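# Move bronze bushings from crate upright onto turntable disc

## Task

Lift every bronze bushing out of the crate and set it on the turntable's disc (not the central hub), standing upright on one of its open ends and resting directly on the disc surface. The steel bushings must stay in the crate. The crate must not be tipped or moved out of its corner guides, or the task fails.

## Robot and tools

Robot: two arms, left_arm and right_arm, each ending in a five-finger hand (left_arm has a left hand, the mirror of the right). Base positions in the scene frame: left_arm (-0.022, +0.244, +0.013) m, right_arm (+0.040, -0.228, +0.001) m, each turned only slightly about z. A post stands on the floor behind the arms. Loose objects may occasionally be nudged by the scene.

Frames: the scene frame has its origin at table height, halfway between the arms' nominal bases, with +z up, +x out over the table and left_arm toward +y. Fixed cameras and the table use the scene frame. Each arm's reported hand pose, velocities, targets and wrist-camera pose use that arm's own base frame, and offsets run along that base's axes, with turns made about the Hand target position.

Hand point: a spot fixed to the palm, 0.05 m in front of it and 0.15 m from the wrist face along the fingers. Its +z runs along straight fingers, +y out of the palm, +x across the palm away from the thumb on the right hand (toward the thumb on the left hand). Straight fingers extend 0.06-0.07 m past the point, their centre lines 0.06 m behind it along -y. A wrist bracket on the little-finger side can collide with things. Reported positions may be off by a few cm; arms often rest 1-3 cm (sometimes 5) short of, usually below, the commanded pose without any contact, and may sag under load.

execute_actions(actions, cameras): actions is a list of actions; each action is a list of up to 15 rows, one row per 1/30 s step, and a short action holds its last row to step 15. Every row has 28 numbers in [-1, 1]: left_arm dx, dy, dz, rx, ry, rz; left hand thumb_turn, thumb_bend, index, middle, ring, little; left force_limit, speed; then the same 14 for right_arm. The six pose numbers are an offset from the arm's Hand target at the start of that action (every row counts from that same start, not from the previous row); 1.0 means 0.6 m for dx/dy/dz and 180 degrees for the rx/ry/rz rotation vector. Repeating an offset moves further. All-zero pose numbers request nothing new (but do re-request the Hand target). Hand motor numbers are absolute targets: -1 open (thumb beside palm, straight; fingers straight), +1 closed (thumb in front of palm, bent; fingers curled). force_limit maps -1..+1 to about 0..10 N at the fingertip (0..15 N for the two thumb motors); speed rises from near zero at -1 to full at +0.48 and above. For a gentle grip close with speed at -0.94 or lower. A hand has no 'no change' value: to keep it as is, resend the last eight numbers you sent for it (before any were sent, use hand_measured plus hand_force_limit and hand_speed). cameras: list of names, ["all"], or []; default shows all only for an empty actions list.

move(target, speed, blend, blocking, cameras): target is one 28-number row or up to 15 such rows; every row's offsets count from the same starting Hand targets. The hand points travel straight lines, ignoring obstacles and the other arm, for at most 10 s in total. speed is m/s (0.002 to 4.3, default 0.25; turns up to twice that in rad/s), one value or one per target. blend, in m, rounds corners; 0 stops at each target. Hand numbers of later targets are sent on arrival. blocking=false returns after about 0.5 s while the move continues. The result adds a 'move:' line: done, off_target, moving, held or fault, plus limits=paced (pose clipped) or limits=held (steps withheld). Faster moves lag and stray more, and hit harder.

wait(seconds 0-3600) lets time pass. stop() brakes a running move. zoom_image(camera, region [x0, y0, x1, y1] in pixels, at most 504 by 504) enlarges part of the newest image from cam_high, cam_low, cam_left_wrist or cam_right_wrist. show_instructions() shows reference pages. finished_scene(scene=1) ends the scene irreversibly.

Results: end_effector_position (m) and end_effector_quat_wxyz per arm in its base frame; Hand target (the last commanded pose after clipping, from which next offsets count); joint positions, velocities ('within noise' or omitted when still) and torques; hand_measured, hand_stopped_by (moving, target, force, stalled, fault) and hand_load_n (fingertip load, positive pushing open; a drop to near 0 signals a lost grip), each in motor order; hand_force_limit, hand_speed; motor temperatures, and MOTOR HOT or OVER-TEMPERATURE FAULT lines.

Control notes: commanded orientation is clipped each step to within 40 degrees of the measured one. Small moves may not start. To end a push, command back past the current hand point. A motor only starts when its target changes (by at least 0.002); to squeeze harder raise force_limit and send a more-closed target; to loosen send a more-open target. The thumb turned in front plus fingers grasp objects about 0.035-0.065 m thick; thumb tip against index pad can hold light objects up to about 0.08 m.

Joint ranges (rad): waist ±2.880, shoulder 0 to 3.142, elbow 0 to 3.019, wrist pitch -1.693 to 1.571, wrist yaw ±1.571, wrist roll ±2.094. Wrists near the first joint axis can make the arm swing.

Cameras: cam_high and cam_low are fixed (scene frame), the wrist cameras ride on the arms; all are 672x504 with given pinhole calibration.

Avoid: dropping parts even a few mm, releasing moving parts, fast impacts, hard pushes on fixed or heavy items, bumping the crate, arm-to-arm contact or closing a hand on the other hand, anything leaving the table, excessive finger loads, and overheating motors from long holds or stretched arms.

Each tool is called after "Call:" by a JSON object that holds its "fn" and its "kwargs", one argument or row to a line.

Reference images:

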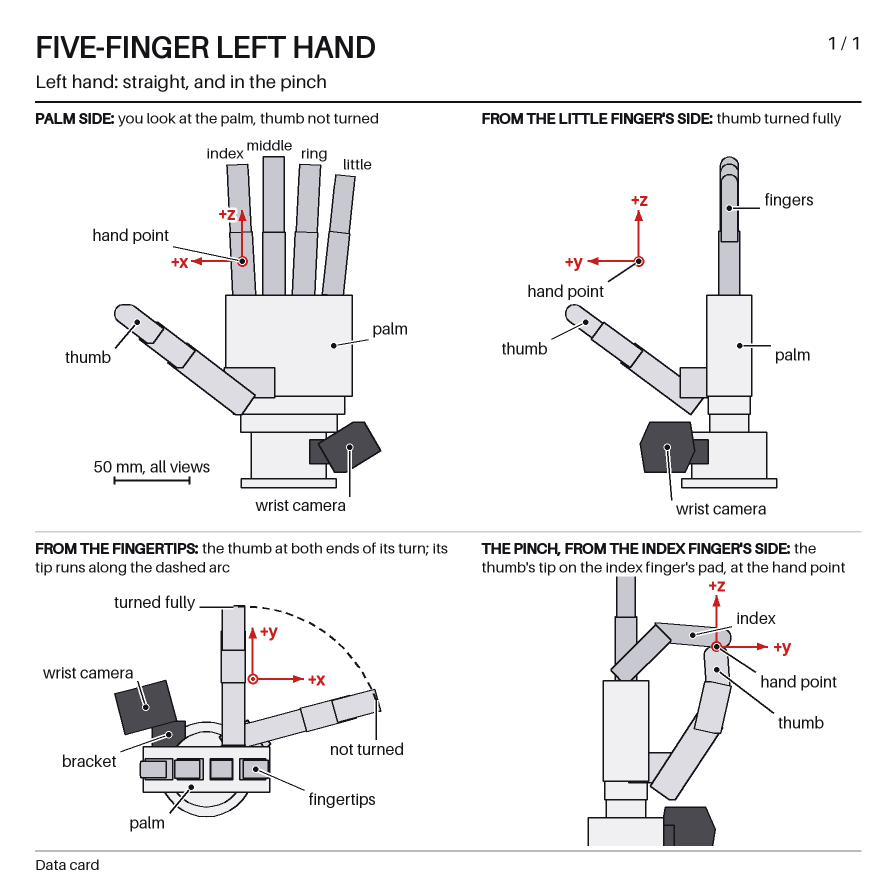

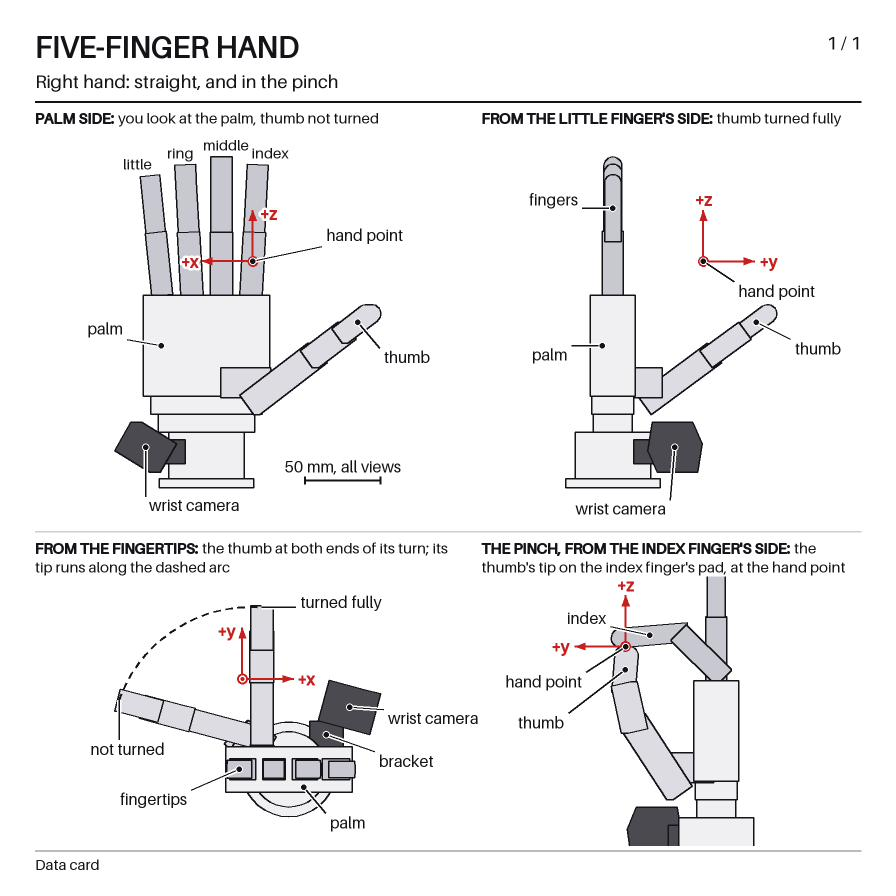

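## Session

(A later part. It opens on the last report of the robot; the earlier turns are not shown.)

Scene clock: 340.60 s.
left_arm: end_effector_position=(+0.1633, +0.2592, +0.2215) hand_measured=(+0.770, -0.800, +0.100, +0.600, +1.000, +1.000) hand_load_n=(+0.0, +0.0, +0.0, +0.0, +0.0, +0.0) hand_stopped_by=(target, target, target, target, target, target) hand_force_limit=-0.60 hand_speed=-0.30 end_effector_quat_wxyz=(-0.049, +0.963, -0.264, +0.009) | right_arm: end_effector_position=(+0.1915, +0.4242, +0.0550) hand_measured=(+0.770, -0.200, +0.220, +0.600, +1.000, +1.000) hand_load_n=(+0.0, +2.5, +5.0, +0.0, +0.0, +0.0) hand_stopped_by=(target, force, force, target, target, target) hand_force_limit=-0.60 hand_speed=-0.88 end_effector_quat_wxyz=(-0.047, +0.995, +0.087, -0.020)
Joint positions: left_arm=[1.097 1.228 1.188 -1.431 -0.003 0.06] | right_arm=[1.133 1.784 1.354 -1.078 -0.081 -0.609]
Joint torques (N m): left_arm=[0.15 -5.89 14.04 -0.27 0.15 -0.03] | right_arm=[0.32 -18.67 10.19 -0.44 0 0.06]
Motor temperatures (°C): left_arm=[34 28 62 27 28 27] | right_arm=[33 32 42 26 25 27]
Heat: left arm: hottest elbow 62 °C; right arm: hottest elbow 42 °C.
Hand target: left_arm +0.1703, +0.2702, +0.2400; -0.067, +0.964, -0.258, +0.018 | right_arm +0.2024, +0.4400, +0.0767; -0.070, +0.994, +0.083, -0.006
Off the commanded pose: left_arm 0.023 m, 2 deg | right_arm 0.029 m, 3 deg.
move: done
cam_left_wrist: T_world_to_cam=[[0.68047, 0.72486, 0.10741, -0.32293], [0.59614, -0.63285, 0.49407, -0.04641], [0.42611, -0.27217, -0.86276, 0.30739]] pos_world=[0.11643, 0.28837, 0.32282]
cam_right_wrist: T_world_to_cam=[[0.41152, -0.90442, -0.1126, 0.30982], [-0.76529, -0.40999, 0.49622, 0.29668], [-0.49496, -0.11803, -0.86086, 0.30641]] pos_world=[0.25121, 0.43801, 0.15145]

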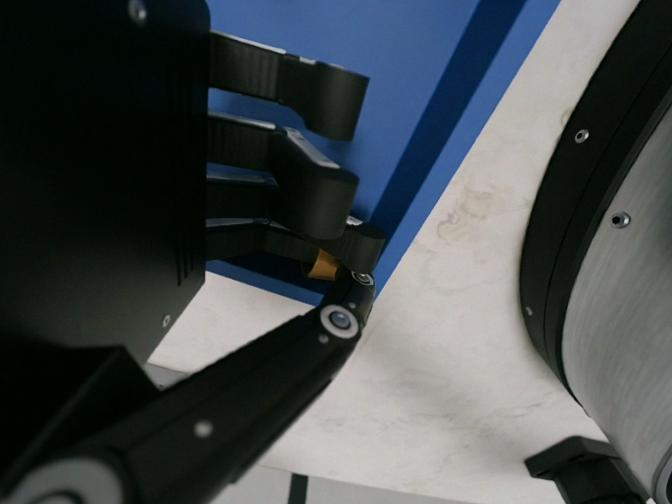

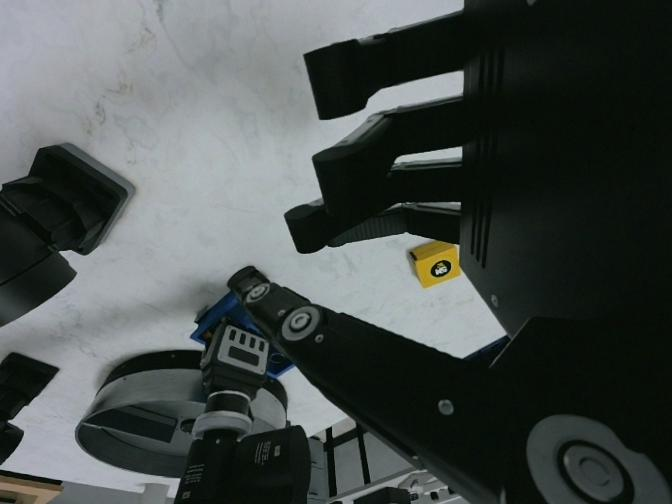

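Call:
{"fn": "move", "kwargs": {
  "target": [
    [0,0,0,0,0,0,0.77,-0.8,0.1,0.6,1,1,-0.6,-0.3,0.0,0.0,0.0,0,0,0,0.77,0.12,0.45,0.6,1,1,-0.4,-0.92]
  ],
  "cameras": ["cam_left_wrist"],
  "speed": 0.04
}}

Call:
{"fn": "zoom_image", "kwargs": {
  "camera": "cam_left_wrist",
  "region": [260, 120, 500, 340]
}}

Scene clock: 341.70 s.
left_arm: end_effector_position=(+0.1633, +0.2592, +0.2215) hand_measured=(+0.770, -0.800, +0.100, +0.600, +1.000, +1.000) hand_load_n=(+0.0, +0.0, +0.0, +0.0, +0.0, +0.0) hand_stopped_by=(target, target, target, target, target, target) hand_force_limit=-0.60 hand_speed=-0.30 end_effector_quat_wxyz=(-0.049, +0.963, -0.264, +0.009) | right_arm: end_effector_position=(+0.1915, +0.4242, +0.0550) hand_measured=(+0.770, -0.176, +0.220, +0.600, +1.000, +1.000) hand_load_n=(+0.0, +4.5, +7.0, +0.0, +0.0, +0.0) hand_stopped_by=(target, force, force, target, target, target) hand_force_limit=-0.40 hand_speed=-0.92 end_effector_quat_wxyz=(-0.047, +0.995, +0.087, -0.020)
Joint positions: left_arm=[1.097 1.228 1.188 -1.431 -0.003 0.06] | right_arm=[1.133 1.784 1.354 -1.078 -0.081 -0.609]
Joint torques (N m): left_arm=[0.09 -5.71 14.02 -0.29 0.15 -0.03] | right_arm=[0.32 -18.67 10.19 -0.44 0 0.06]
Motor temperatures (°C): left_arm=[34 28 62 27 28 27] | right_arm=[33 32 42 26 25 27]
Heat: left arm: hottest elbow 62 °C; right arm: hottest elbow 42 °C.
Hand target: left_arm +0.1703, +0.2702, +0.2400; -0.067, +0.964, -0.258, +0.018 | right_arm +0.2024, +0.4400, +0.0767; -0.070, +0.994, +0.083, -0.006
Off the commanded pose: left_arm 0.023 m, 2 deg | right_arm 0.029 m, 3 deg.
move: done
cam_left_wrist: T_world_to_cam=[[0.68047, 0.72486, 0.10741, -0.32293], [0.59614, -0.63285, 0.49407, -0.04641], [0.42611, -0.27217, -0.86276, 0.30739]] pos_world=[0.11643, 0.28837, 0.32282]

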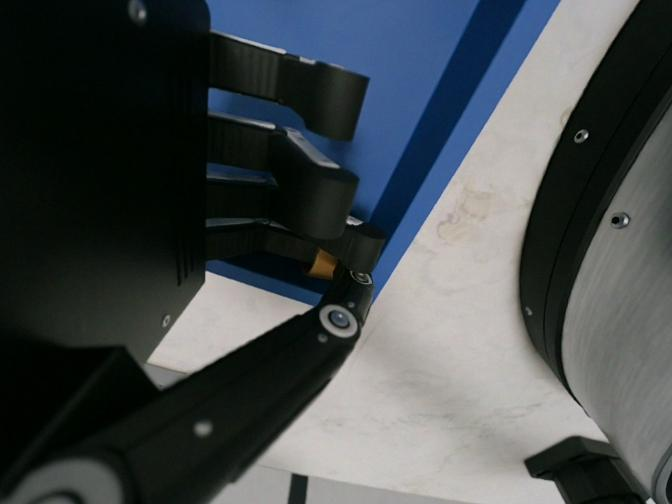

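Scaled by 2.100 from the camera's image (finer frame: 960x720).

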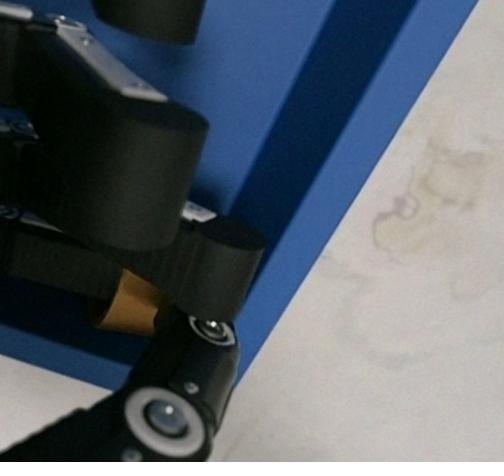

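Call:
{"fn": "move", "kwargs": {
  "target": [
    [0,0,0,0,0,0,0.77,-0.8,0.1,0.6,1,1,-0.6,-0.3,0.01,0.03,0.1,0,0,0,0.77,0.12,0.45,0.6,1,1,-0.4,-0.92]
  ],
  "cameras": ["cam_left_wrist","cam_high"],
  "speed": 0.06
}}

Call:
{"fn": "zoom_image", "kwargs": {
  "camera": "cam_left_wrist",
  "region": [260, 120, 500, 340]
}}

Call:
{"fn": "zoom_image", "kwargs": {
  "camera": "cam_high",
  "region": [410, 70, 510, 170]
}}

Scene clock: 343.80 s.
left_arm: end_effector_position=(+0.1633, +0.2592, +0.2215) hand_measured=(+0.770, -0.800, +0.100, +0.600, +1.000, +1.000) hand_load_n=(+0.0, +0.0, +0.0, +0.0, +0.0, +0.0) hand_stopped_by=(target, target, target, target, target, target) hand_force_limit=-0.60 hand_speed=-0.30 end_effector_quat_wxyz=(-0.049, +0.963, -0.264, +0.009) | right_arm: end_effector_position=(+0.2009, +0.4442, +0.1150) hand_measured=(+0.770, -0.176, +0.220, +0.600, +1.000, +1.000) hand_load_n=(+0.0, +4.0, +6.5, +0.0, +0.0, +0.0) hand_stopped_by=(target, force, force, target, target, target) hand_force_limit=-0.40 hand_speed=-0.92 end_effector_quat_wxyz=(-0.048, +0.995, +0.087, -0.019)
Joint positions: left_arm=[1.097 1.228 1.188 -1.431 -0.003 0.06] | right_arm=[1.133 1.784 1.521 -1.244 -0.081 -0.609]
Joint torques (N m): left_arm=[0.15 -5.77 14.04 -0.31 0.14 -0.03] | right_arm=[0.67 -19.14 10.82 -0.39 0.01 0.1]
Motor temperatures (°C): left_arm=[34 28 62 27 28 27] | right_arm=[33 32 42 26 25 27]
Heat: left arm: hottest elbow 62 °C; right arm: hottest elbow 42 °C.
Hand target: left_arm +0.1703, +0.2702, +0.2400; -0.067, +0.964, -0.258, +0.018 | right_arm +0.2084, +0.4580, +0.1367; -0.070, +0.994, +0.083, -0.006
Off the commanded pose: left_arm 0.023 m, 2 deg | right_arm 0.027 m, 3 deg.
move: off_target (right_arm)
cam_left_wrist: T_world_to_cam=[[0.68047, 0.72486, 0.10741, -0.32293], [0.59614, -0.63285, 0.49407, -0.04641], [0.42611, -0.27217, -0.86276, 0.30739]] pos_world=[0.11643, 0.28837, 0.32282]
Images, in order (width x height): cam_high 672x504, cam_left_wrist 672x504.

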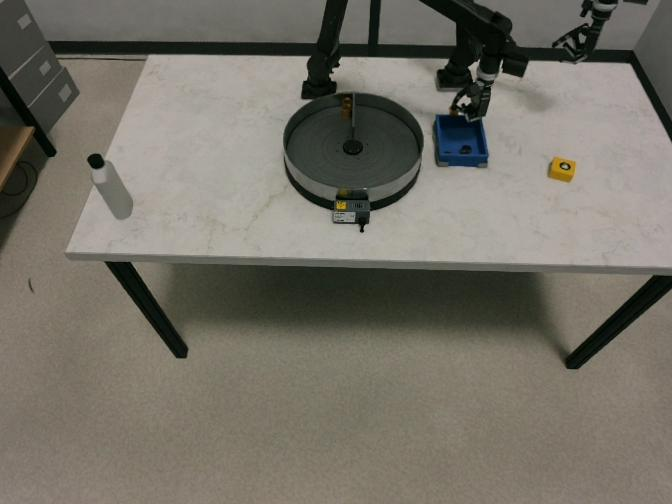

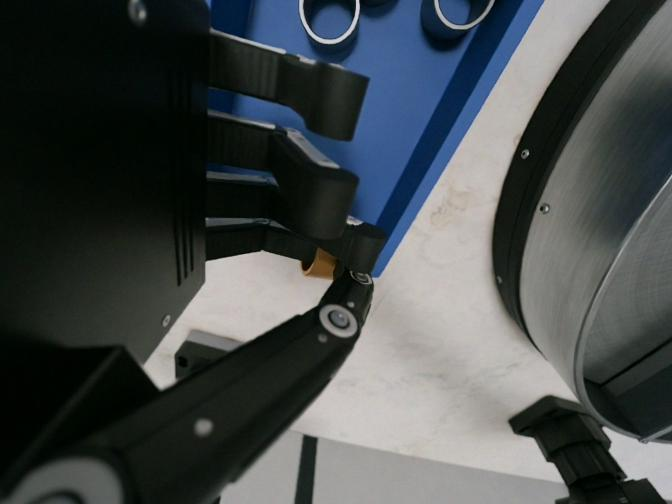

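Scaled by 2.100 from the camera's image (finer frame: 960x720).

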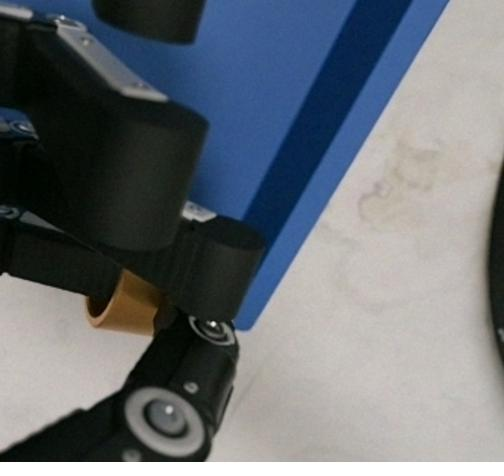

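Scaled by 5.040 from the camera's image (finer frame: 960x720).

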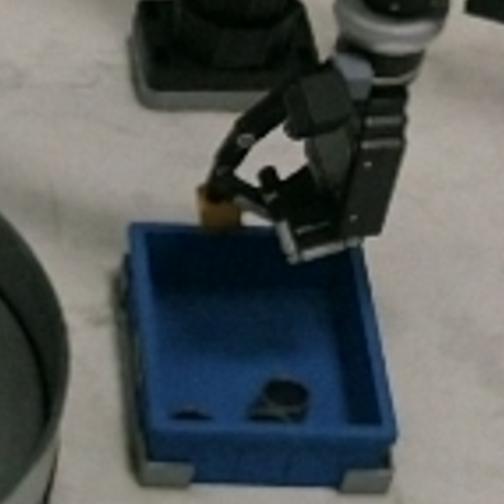

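Call:
{"fn": "move", "kwargs": {
  "target": [
    [0,0,0,0,0,0,0.77,-0.8,0.1,0.6,1,1,-0.6,-0.3,0,0,0.17,0,0,0,0.77,0.12,0.45,0.6,1,1,-0.4,-0.92]
  ],
  "speed": 0.12,
  "cameras": ["all"]
}}

Scene clock: 346.63 s.
left_arm: end_effector_position=(+0.1633, +0.2592, +0.2215) hand_measured=(+0.770, -0.800, +0.100, +0.600, +1.000, +1.000) hand_load_n=(+0.0, +0.0, +0.0, +0.0, +0.0, +0.0) hand_stopped_by=(target, target, target, target, target, target) hand_force_limit=-0.60 hand_speed=-0.30 end_effector_quat_wxyz=(-0.049, +0.963, -0.264, +0.009) | right_arm: end_effector_position=(+0.2032, +0.4493, +0.2158) hand_measured=(+0.770, -0.176, +0.220, +0.600, +1.000, +1.000) hand_load_n=(+0.0, +4.5, +6.5, +0.0, +0.0, +0.0) hand_stopped_by=(target, force, force, target, target, target) hand_force_limit=-0.40 hand_speed=-0.92 end_effector_quat_wxyz=(-0.047, +0.995, +0.087, -0.020)
Joint positions: left_arm=[1.097 1.228 1.188 -1.431 -0.003 0.06] | right_arm=[1.133 1.764 1.76 -1.505 -0.081 -0.609]
Joint torques (N m): left_arm=[0.21 -5.83 14.05 -0.28 0.15 -0.03] | right_arm=[0.67 -19.19 11.25 -0.38 0.01 0.1]
Motor temperatures (°C): left_arm=[34 28 62 27 28 27] | right_arm=[33 32 43 26 25 27]
Heat: left arm: hottest elbow 62 °C; right arm: hottest elbow 43 °C.
Hand target: left_arm +0.1703, +0.2702, +0.2400; -0.067, +0.964, -0.258, +0.018 | right_arm +0.2084, +0.4580, +0.2387; -0.070, +0.994, +0.083, -0.006
Off the commanded pose: left_arm 0.023 m, 2 deg | right_arm 0.025 m, 3 deg.
move: off_target (right_arm)
cam_left_wrist: T_world_to_cam=[[0.68047, 0.72486, 0.10741, -0.32293], [0.59614, -0.63285, 0.49407, -0.04641], [0.42611, -0.27217, -0.86276, 0.30739]] pos_world=[0.11643, 0.28837, 0.32282]
cam_right_wrist: T_world_to_cam=[[0.41152, -0.90442, -0.1126, 0.34571], [-0.76529, -0.40999, 0.49622, 0.23614], [-0.49496, -0.11803, -0.86086, 0.4535]] pos_world=[0.26291, 0.46301, 0.31215]

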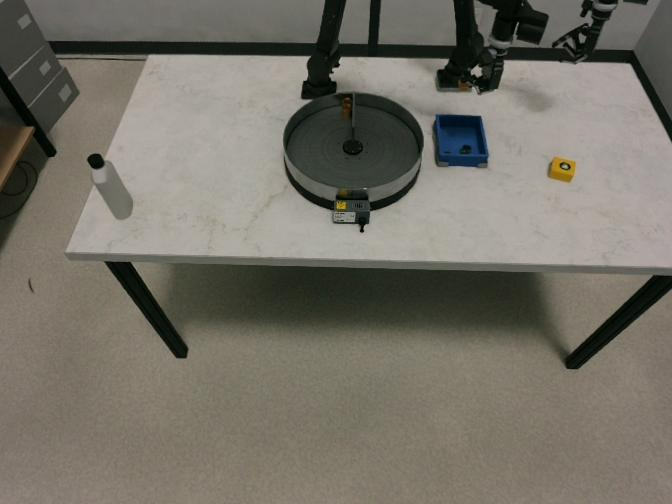

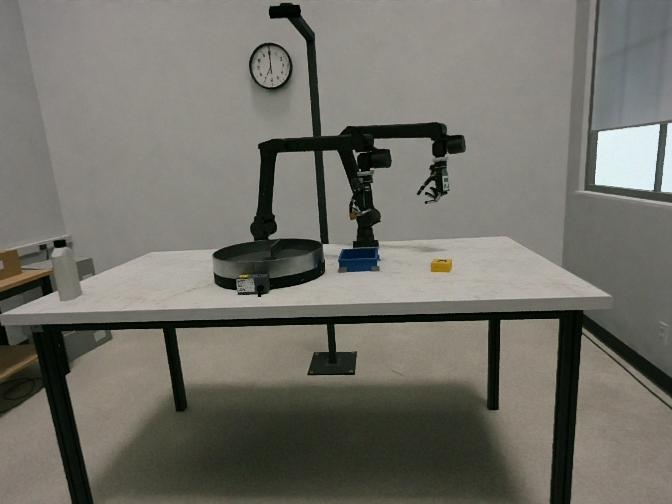

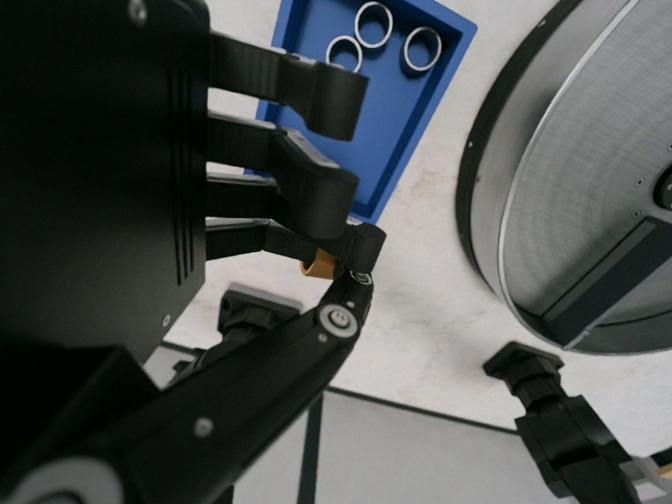

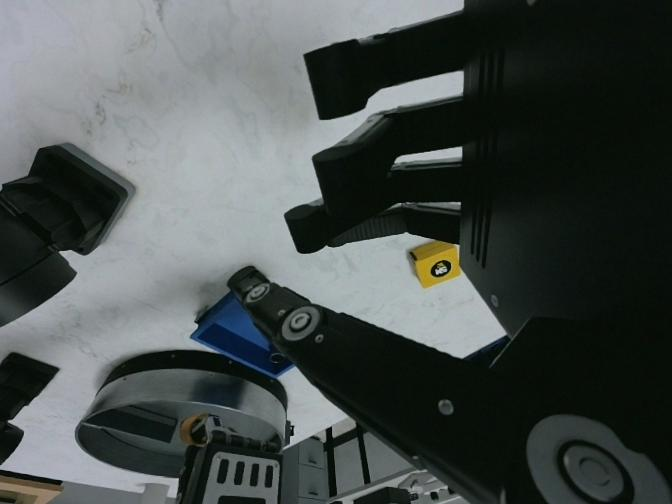

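Call:
{"fn": "zoom_image", "kwargs": {
  "camera": "cam_high",
  "region": [280, 70, 500, 220]
}}

Call:
{"fn": "zoom_image", "kwargs": {
  "camera": "cam_high",
  "region": [320, 80, 380, 130]
}}

Scaled by 2.291 from the camera's image (finer frame: 960x720).

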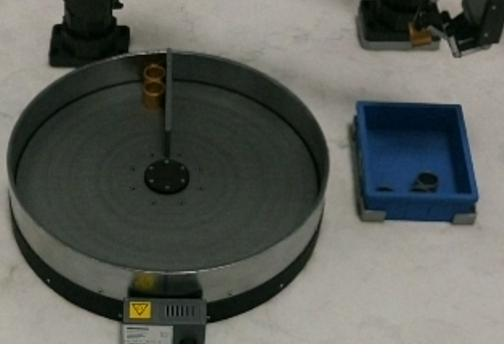

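Scaled by 8.400 from the camera's image (finer frame: 960x720).

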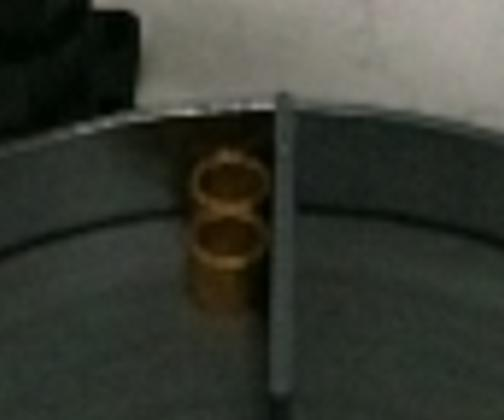

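Call:
{"fn": "move", "kwargs": {
  "target": [
    [0,0,0,0,0,0,0.77,-0.8,0.1,0.6,1,1,-0.6,-0.3,0.3193,-0.4217,0.0188,0.3531,-0.1778,-0.3541,0.77,0.12,0.45,0.6,1,1,-0.4,-0.92]
  ],
  "speed": 0.2,
  "cameras": ["all"]
}}

Call:
{"fn": "zoom_image", "kwargs": {
  "camera": "cam_high",
  "region": [330, 80, 450, 200]
}}

Call:
{"fn": "zoom_image", "kwargs": {
  "camera": "cam_low",
  "region": [240, 180, 340, 280]
}}

Scene clock: 353.77 s.
left_arm: end_effector_position=(+0.1633, +0.2592, +0.2215) hand_measured=(+0.770, -0.800, +0.100, +0.600, +1.000, +1.000) hand_load_n=(+0.0, +0.0, +0.0, +0.0, +0.0, +0.0) hand_stopped_by=(target, target, target, target, target, target) hand_force_limit=-0.60 hand_speed=-0.30 end_effector_quat_wxyz=(-0.049, +0.963, -0.264, +0.009) | right_arm: end_effector_position=(+0.3949, +0.2040, +0.2310) hand_measured=(+0.770, -0.176, +0.220, +0.600, +1.000, +1.000) hand_load_n=(+0.0, +3.5, +6.5, +0.0, +0.0, +0.0) hand_stopped_by=(target, force, force, target, target, target) hand_force_limit=-0.40 hand_speed=-0.92 end_effector_quat_wxyz=(-0.499, +0.694, -0.418, +0.308)
Joint positions: left_arm=[1.097 1.228 1.188 -1.431 -0.003 0.06] | right_arm=[0.371 0.903 0.645 -0.061 -0.1 -0.043]
Joint torques (N m): left_arm=[0.09 -5.89 14.04 -0.28 0.15 -0.03] | right_arm=[-0.15 -6.18 9.09 2.82 0.11 0.18]
Motor temperatures (°C): left_arm=[34 28 62 27 28 27] | right_arm=[33 32 43 26 25 27]
Heat: left arm: hottest elbow 62 °C; right arm: hottest elbow 43 °C.
Hand target: left_arm +0.1703, +0.2702, +0.2400; -0.067, +0.964, -0.258, +0.018 | right_arm +0.4000, +0.2049, +0.2499; -0.519, +0.676, -0.415, +0.318
Off the commanded pose: left_arm 0.023 m, 2 deg | right_arm 0.020 m, 3 deg.
move: off_target (right_arm)
cam_left_wrist: T_world_to_cam=[[0.68047, 0.72486, 0.10741, -0.32293], [0.59614, -0.63285, 0.49407, -0.04641], [0.42611, -0.27217, -0.86276, 0.30739]] pos_world=[0.11643, 0.28837, 0.32282]
cam_right_wrist: T_world_to_cam=[[-0.14009, -0.36493, -0.92044, 0.34114], [-0.86582, 0.49612, -0.06493, 0.25921], [0.48034, 0.78784, -0.38547, -0.1472]] pos_world=[0.34293, 0.11186, 0.27408]

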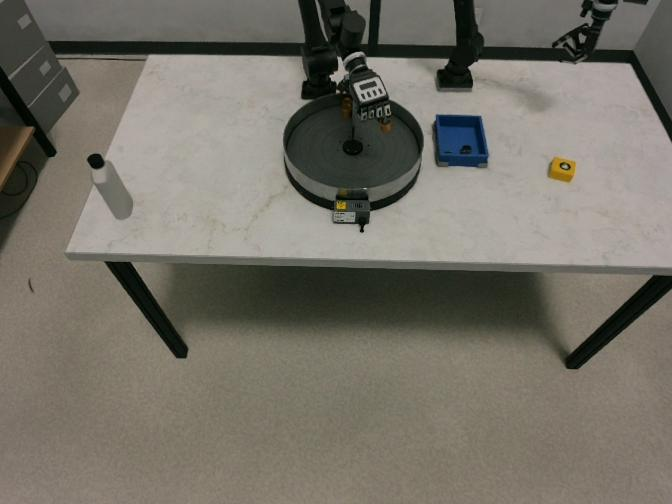

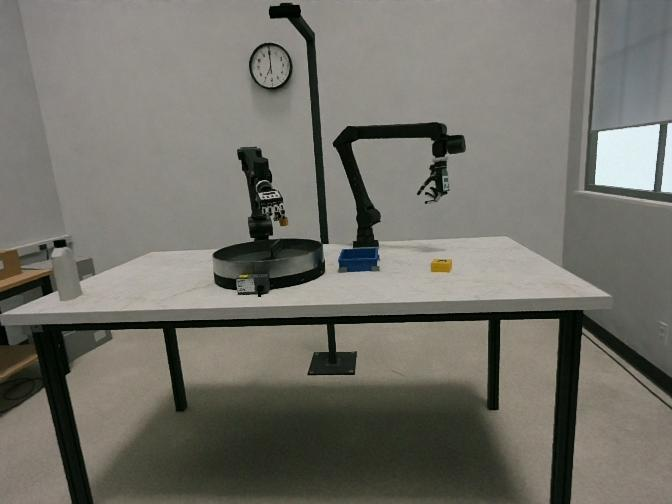

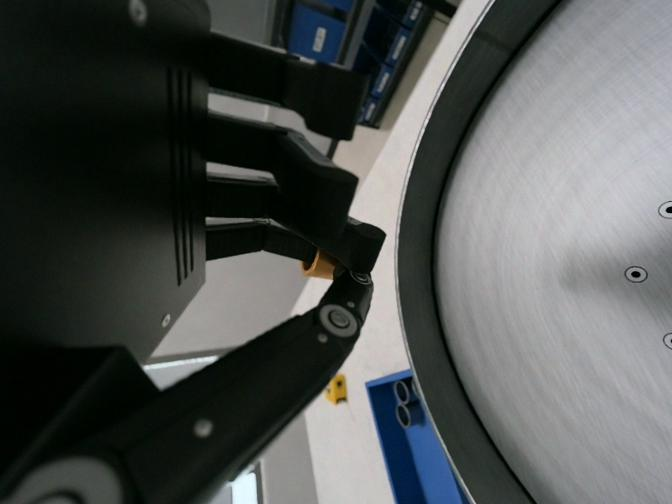

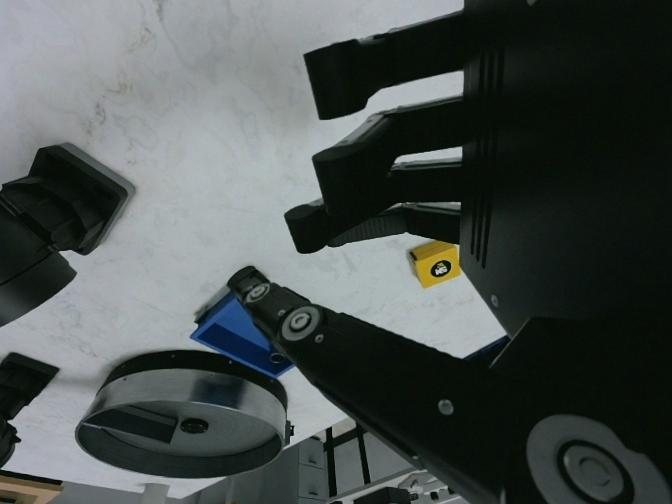

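Scaled by 4.200 from the camera's image (finer frame: 960x720).

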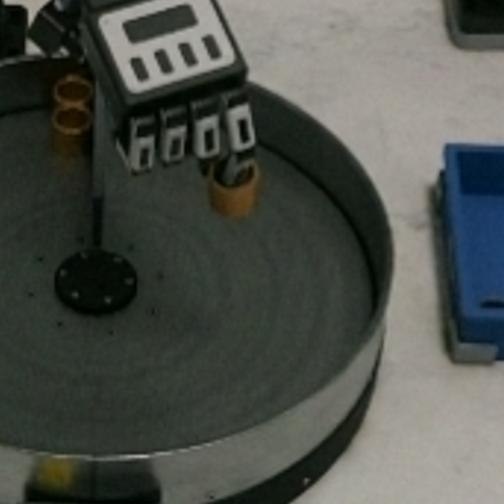

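Scaled by 5.040 from the camera's image (finer frame: 960x720).

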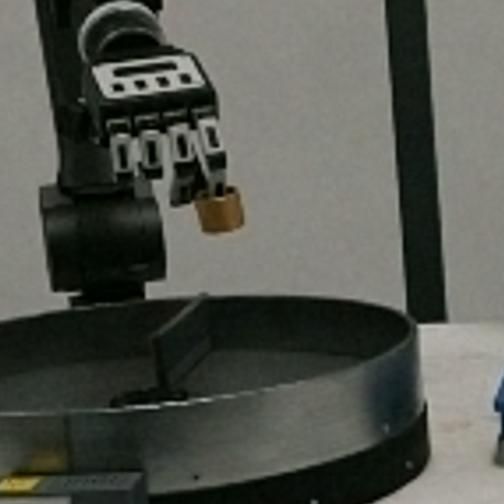

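Call:
{"fn": "zoom_image", "kwargs": {
  "camera": "cam_high",
  "region": [368, 108, 404, 138]
}}

Call:
{"fn": "zoom_image", "kwargs": {
  "camera": "cam_low",
  "region": [268, 206, 298, 236]
}}

Scaled by 14.000 from the camera's image (finer frame: 960x720).

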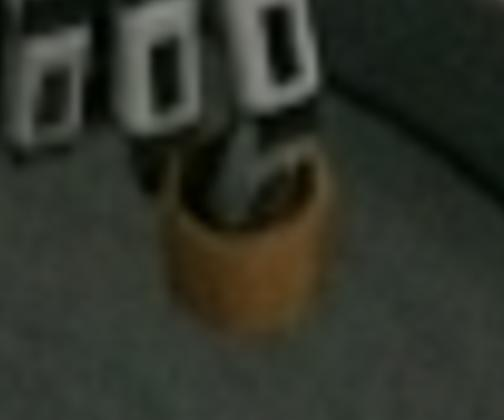

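Scaled by 16.800 from the camera's image (finer frame: 960x720).

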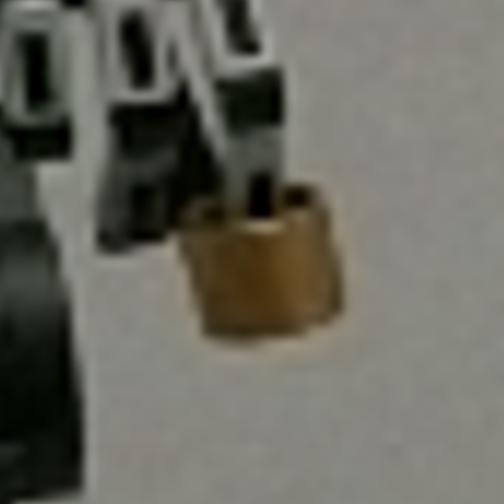

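Call:
{"fn": "move", "kwargs": {
  "target": [
    [0,0,0,0,0,0,0.77,-0.8,0.1,0.6,1,1,-0.6,-0.3,0,0,-0.18,-0.033,-0.017,0,0.77,0.12,0.45,0.6,1,1,-0.4,-0.92]
  ],
  "speed": 0.12,
  "cameras": ["cam_high","cam_low"]
}}

Call:
{"fn": "zoom_image", "kwargs": {
  "camera": "cam_high",
  "region": [360, 115, 408, 155]
}}

Call:
{"fn": "zoom_image", "kwargs": {
  "camera": "cam_low",
  "region": [230, 190, 320, 265]
}}

Scene clock: 363.73 s.
left_arm: end_effector_position=(+0.1633, +0.2592, +0.2215) hand_measured=(+0.770, -0.800, +0.100, +0.600, +1.000, +1.000) hand_load_n=(+0.0, +0.0, +0.5, +0.0, +0.0, +0.0) hand_stopped_by=(target, target, target, target, target, target) hand_force_limit=-0.60 hand_speed=-0.30 end_effector_quat_wxyz=(-0.049, +0.963, -0.264, +0.009) | right_arm: end_effector_position=(+0.3924, +0.2014, +0.1266) hand_measured=(+0.770, -0.176, +0.220, +0.600, +1.000, +1.000) hand_load_n=(+0.5, +3.5, +7.0, +0.0, +0.0, +0.0) hand_stopped_by=(target, force, force, target, target, target) hand_force_limit=-0.40 hand_speed=-0.92 end_effector_quat_wxyz=(-0.480, +0.706, -0.392, +0.343)
Joint positions: left_arm=[1.097 1.228 1.188 -1.431 -0.003 0.06] | right_arm=[0.408 1.061 0.429 0.324 -0.034 -0.124]
Joint torques (N m): left_arm=[0.21 -5.77 14.02 -0.28 0.15 -0.03] | right_arm=[1.67 -6.01 7.88 2.93 0.14 0.04]
Motor temperatures (°C): left_arm=[34 28 63 27 28 27] | right_arm=[33 31 43 26 25 27]
Heat: left arm: hottest elbow 63 °C; right arm: hottest elbow 43 °C.
Hand target: left_arm +0.1703, +0.2702, +0.2400; -0.067, +0.964, -0.258, +0.018 | right_arm +0.4000, +0.2049, +0.1419; -0.494, +0.694, -0.384, +0.357
Off the commanded pose: left_arm 0.023 m, 2 deg | right_arm 0.018 m, 3 deg.
move: off_target (right_arm)

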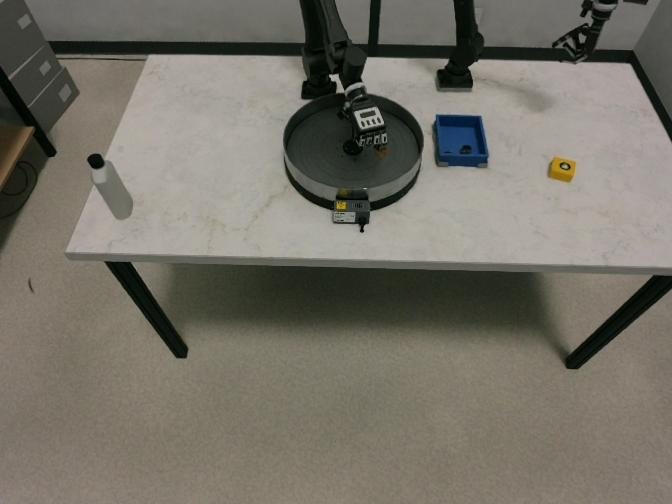

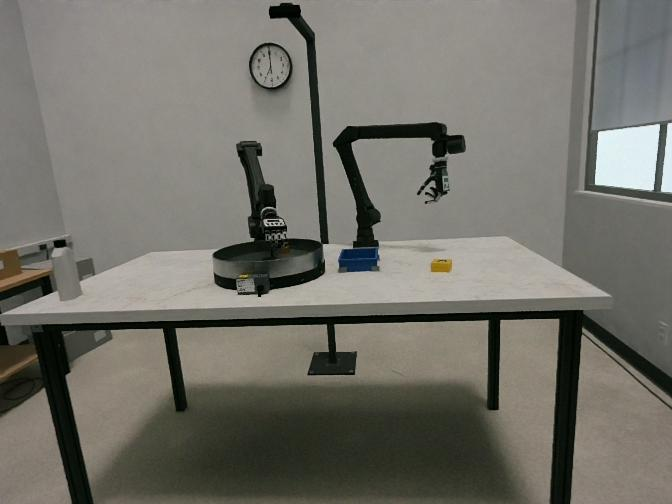

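Scaled by 10.500 from the camera's image (finer frame: 960x720).

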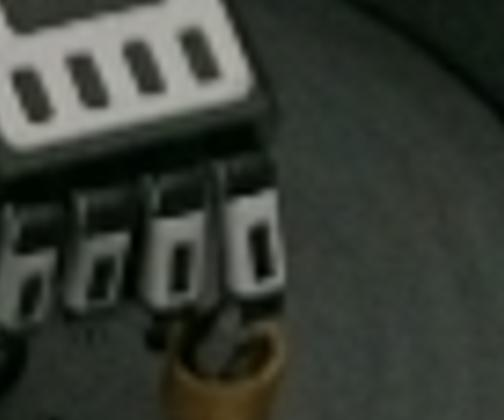

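Scaled by 5.600 from the camera's image (finer frame: 960x720).

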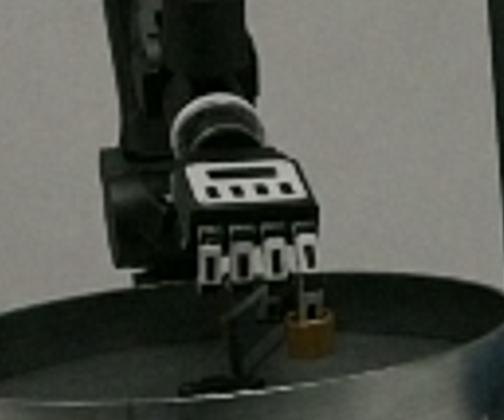

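Call:
{"fn": "zoom_image", "kwargs": {
  "camera": "cam_high",
  "region": [364, 138, 400, 168]
}}

Call:
{"fn": "zoom_image", "kwargs": {
  "camera": "cam_low",
  "region": [270, 232, 300, 262]
}}

Scaled by 14.000 from the camera's image (finer frame: 960x720).

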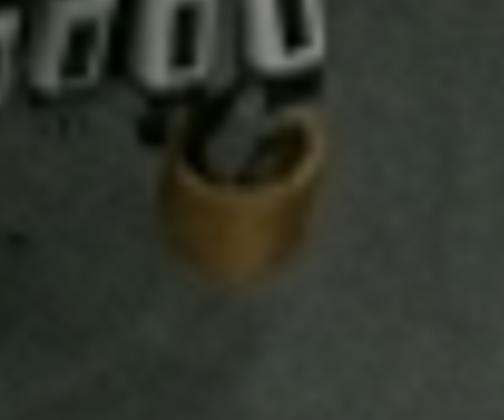

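Scaled by 16.800 from the camera's image (finer frame: 960x720).

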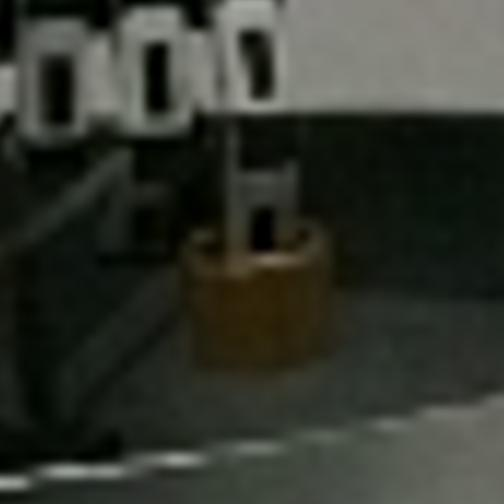

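Call:
{"fn": "move", "kwargs": {
  "target": [
    [0,0,0,0,0,0,0.77,-0.8,0.1,0.6,1,1,-0.6,-0.3,0,0,-0.045,0,0,0,0.77,0.12,0.45,0.6,1,1,-0.4,-0.92]
  ],
  "speed": 0.06,
  "cameras": ["cam_high","cam_low"]
}}

Call:
{"fn": "zoom_image", "kwargs": {
  "camera": "cam_high",
  "region": [364, 138, 400, 168]
}}

Call:
{"fn": "zoom_image", "kwargs": {
  "camera": "cam_low",
  "region": [270, 232, 300, 262]
}}

Scene clock: 369.77 s.
left_arm: end_effector_position=(+0.1633, +0.2592, +0.2215) hand_measured=(+0.770, -0.800, +0.100, +0.600, +1.000, +1.000) hand_load_n=(+0.0, +0.0, +0.0, +0.0, +0.0, +0.0) hand_stopped_by=(target, target, target, target, target, target) hand_force_limit=-0.60 hand_speed=-0.30 end_effector_quat_wxyz=(-0.049, +0.963, -0.264, +0.009) | right_arm: end_effector_position=(+0.3927, +0.2014, +0.1015) hand_measured=(+0.770, -0.176, +0.220, +0.600, +1.000, +1.000) hand_load_n=(+0.5, +4.0, +6.5, +0.0, +0.0, +0.0) hand_stopped_by=(target, force, force, target, target, target) hand_force_limit=-0.40 hand_speed=-0.92 end_effector_quat_wxyz=(-0.481, +0.705, -0.391, +0.344)
Joint positions: left_arm=[1.097 1.228 1.188 -1.431 -0.003 0.06] | right_arm=[0.408 1.138 0.389 0.444 -0.034 -0.126]
Joint torques (N m): left_arm=[0.15 -5.77 14.02 -0.29 0.15 -0.03] | right_arm=[1.55 -6.24 7.1 2.93 0.15 0.06]
Motor temperatures (°C): left_arm=[34 28 63 27 28 27] | right_arm=[33 31 42 27 25 27]
Heat: left arm: hottest elbow 63 °C; right arm: hottest elbow 42 °C.
Hand target: left_arm +0.1703, +0.2702, +0.2400; -0.067, +0.964, -0.258, +0.018 | right_arm +0.4000, +0.2049, +0.1149; -0.494, +0.694, -0.384, +0.357
Off the commanded pose: left_arm 0.023 m, 2 deg | right_arm 0.016 m, 3 deg.
move: off_target (right_arm)

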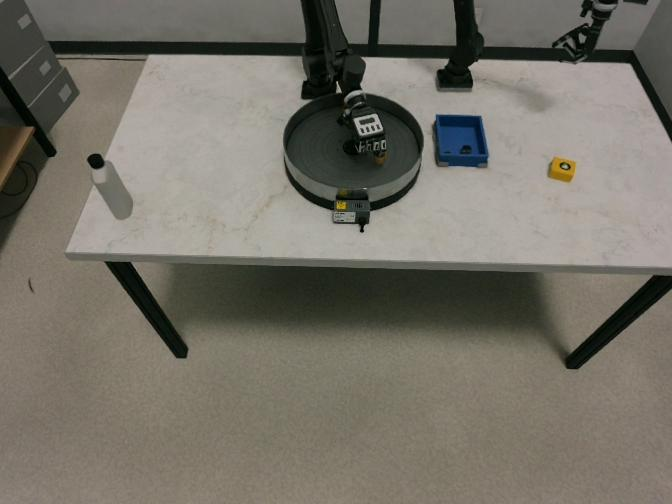

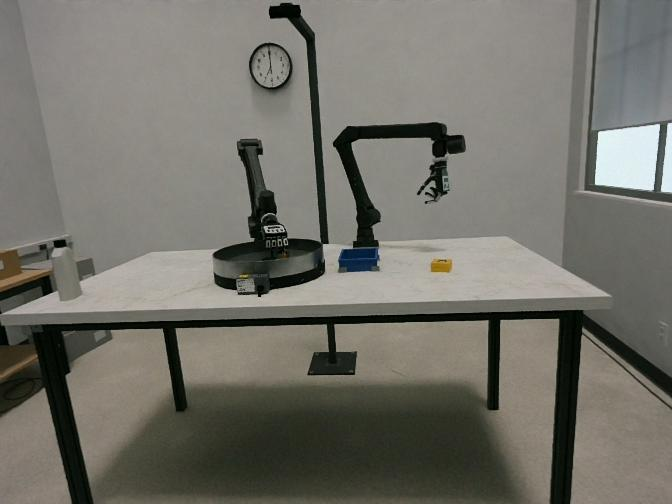

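Scaled by 14.000 from the camera's image (finer frame: 960x720).

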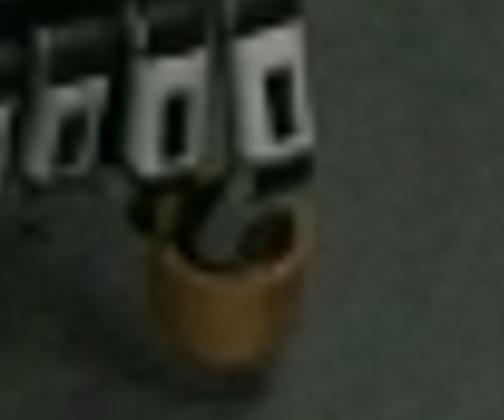

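Scaled by 16.800 from the camera's image (finer frame: 960x720).

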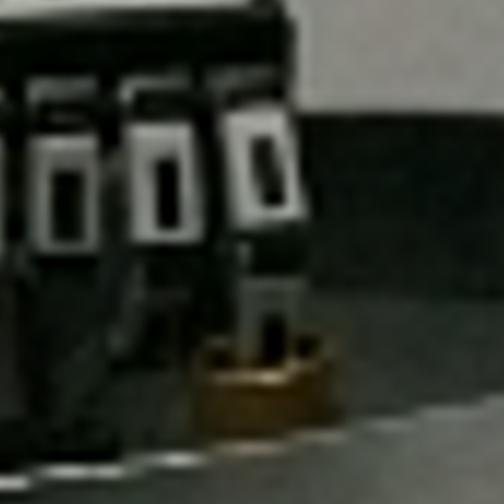

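Call:
{"fn": "move", "kwargs": {
  "target": [
    [0,0,0,0,0,0,0.77,-0.8,0.1,0.6,1,1,-0.6,-0.3,0,0,-0.018,0,0,0,0.77,0.12,0.45,0.6,1,1,-0.4,-0.92]
  ],
  "speed": 0.04,
  "cameras": ["cam_high"]
}}

Call:
{"fn": "zoom_image", "kwargs": {
  "camera": "cam_high",
  "region": [362, 140, 398, 170]
}}

Scene clock: 375.27 s.
left_arm: end_effector_position=(+0.1633, +0.2592, +0.2215) hand_measured=(+0.770, -0.800, +0.100, +0.600, +1.000, +1.000) hand_load_n=(+0.0, +0.0, +0.0, +0.0, +0.0, +0.0) hand_stopped_by=(target, target, target, target, target, target) hand_force_limit=-0.60 hand_speed=-0.30 end_effector_quat_wxyz=(-0.049, +0.963, -0.264, +0.009) | right_arm: end_effector_position=(+0.3932, +0.2017, +0.0920) hand_measured=(+0.770, -0.176, +0.220, +0.600, +1.000, +1.000) hand_load_n=(+0.0, +4.0, +7.0, +0.0, +0.0, +0.0) hand_stopped_by=(target, force, force, target, target, target) hand_force_limit=-0.40 hand_speed=-0.92 end_effector_quat_wxyz=(-0.482, +0.704, -0.391, +0.345)
Joint positions: left_arm=[1.097 1.228 1.188 -1.431 -0.003 0.06] | right_arm=[0.408 1.173 0.375 0.496 -0.034 -0.124]
Joint torques (N m): left_arm=[0.15 -5.83 14.02 -0.28 0.15 -0.03] | right_arm=[1.85 -6.36 6.79 2.89 0.13 0.03]
Motor temperatures (°C): left_arm=[34 28 63 27 28 27] | right_arm=[33 31 42 27 25 27]
Heat: left arm: hottest elbow 63 °C; right arm: hottest elbow 42 °C.
Hand target: left_arm +0.1703, +0.2702, +0.2400; -0.067, +0.964, -0.258, +0.018 | right_arm +0.4000, +0.2049, +0.1041; -0.494, +0.694, -0.384, +0.357
Off the commanded pose: left_arm 0.023 m, 2 deg | right_arm 0.014 m, 2 deg.
move: off_target (right_arm)

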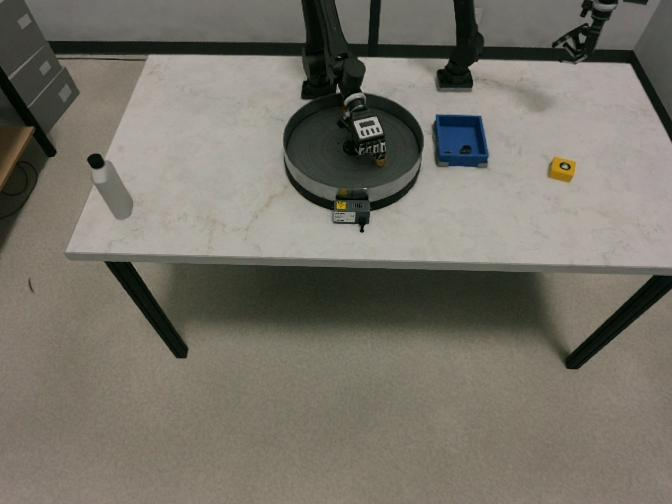

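Scaled by 14.000 from the camera's image (finer frame: 960x720).

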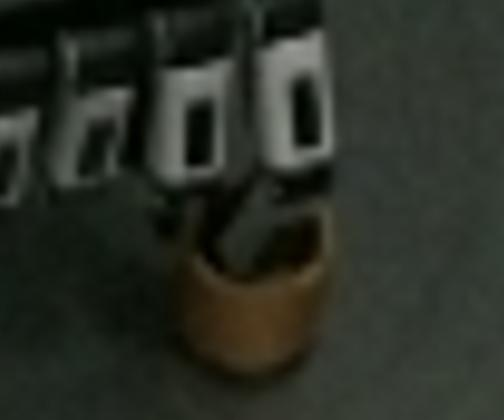

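Call:
{"fn": "move", "kwargs": {
  "target": [
    [0,0,0,0,0,0,0.77,-0.8,0.1,0.6,1,1,-0.6,-0.3,0,0,-0.01,0,0,0,0.77,0.12,0.45,0.6,1,1,-0.4,-0.92]
  ],
  "speed": 0.03,
  "cameras": ["cam_high"]
}}

Call:
{"fn": "zoom_image", "kwargs": {
  "camera": "cam_high",
  "region": [362, 140, 398, 170]
}}

Scene clock: 380.73 s.
left_arm: end_effector_position=(+0.1633, +0.2592, +0.2215) hand_measured=(+0.770, -0.800, +0.100, +0.600, +1.000, +1.000) hand_load_n=(+0.0, +0.0, +0.0, +0.0, +0.0, +0.0) hand_stopped_by=(target, target, target, target, target, target) hand_force_limit=-0.60 hand_speed=-0.30 end_effector_quat_wxyz=(-0.049, +0.963, -0.264, +0.009) | right_arm: end_effector_position=(+0.3933, +0.2015, +0.0867) hand_measured=(+0.770, -0.176, +0.220, +0.600, +1.000, +1.000) hand_load_n=(+0.0, +3.5, +7.0, +0.0, -0.5, +0.0) hand_stopped_by=(target, force, force, target, target, target) hand_force_limit=-0.40 hand_speed=-0.92 end_effector_quat_wxyz=(-0.482, +0.704, -0.390, +0.346)
Joint positions: left_arm=[1.097 1.228 1.188 -1.431 -0.003 0.06] | right_arm=[0.408 1.193 0.368 0.525 -0.034 -0.127]
Joint torques (N m): left_arm=[0.15 -5.77 14.02 -0.28 0.15 -0.03] | right_arm=[1.44 -6.36 6.56 2.95 0.14 0.05]
Motor temperatures (°C): left_arm=[34 28 63 27 28 27] | right_arm=[33 30 41 27 25 27]
Heat: left arm: hottest elbow 63 °C; right arm: hottest elbow 41 °C.
Hand target: left_arm +0.1703, +0.2702, +0.2400; -0.067, +0.964, -0.258, +0.018 | right_arm +0.4000, +0.2049, +0.0981; -0.494, +0.694, -0.384, +0.357
Off the commanded pose: left_arm 0.023 m, 2 deg | right_arm 0.014 m, 2 deg.
move: off_target (right_arm)

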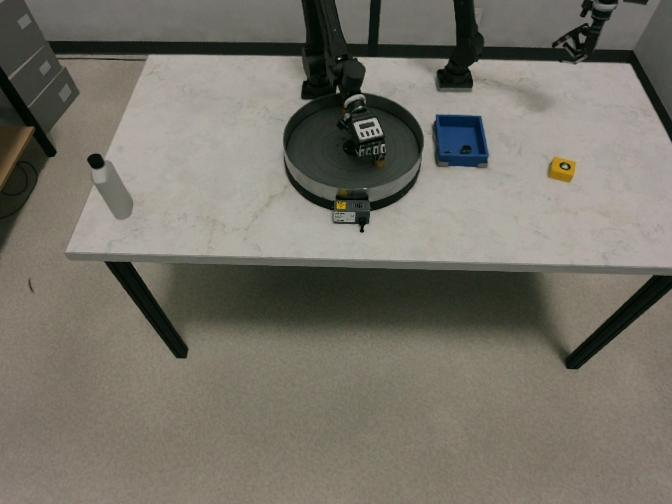

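Scaled by 14.000 from the camera's image (finer frame: 960x720).

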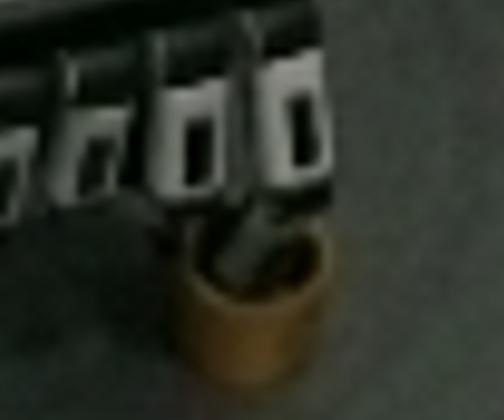

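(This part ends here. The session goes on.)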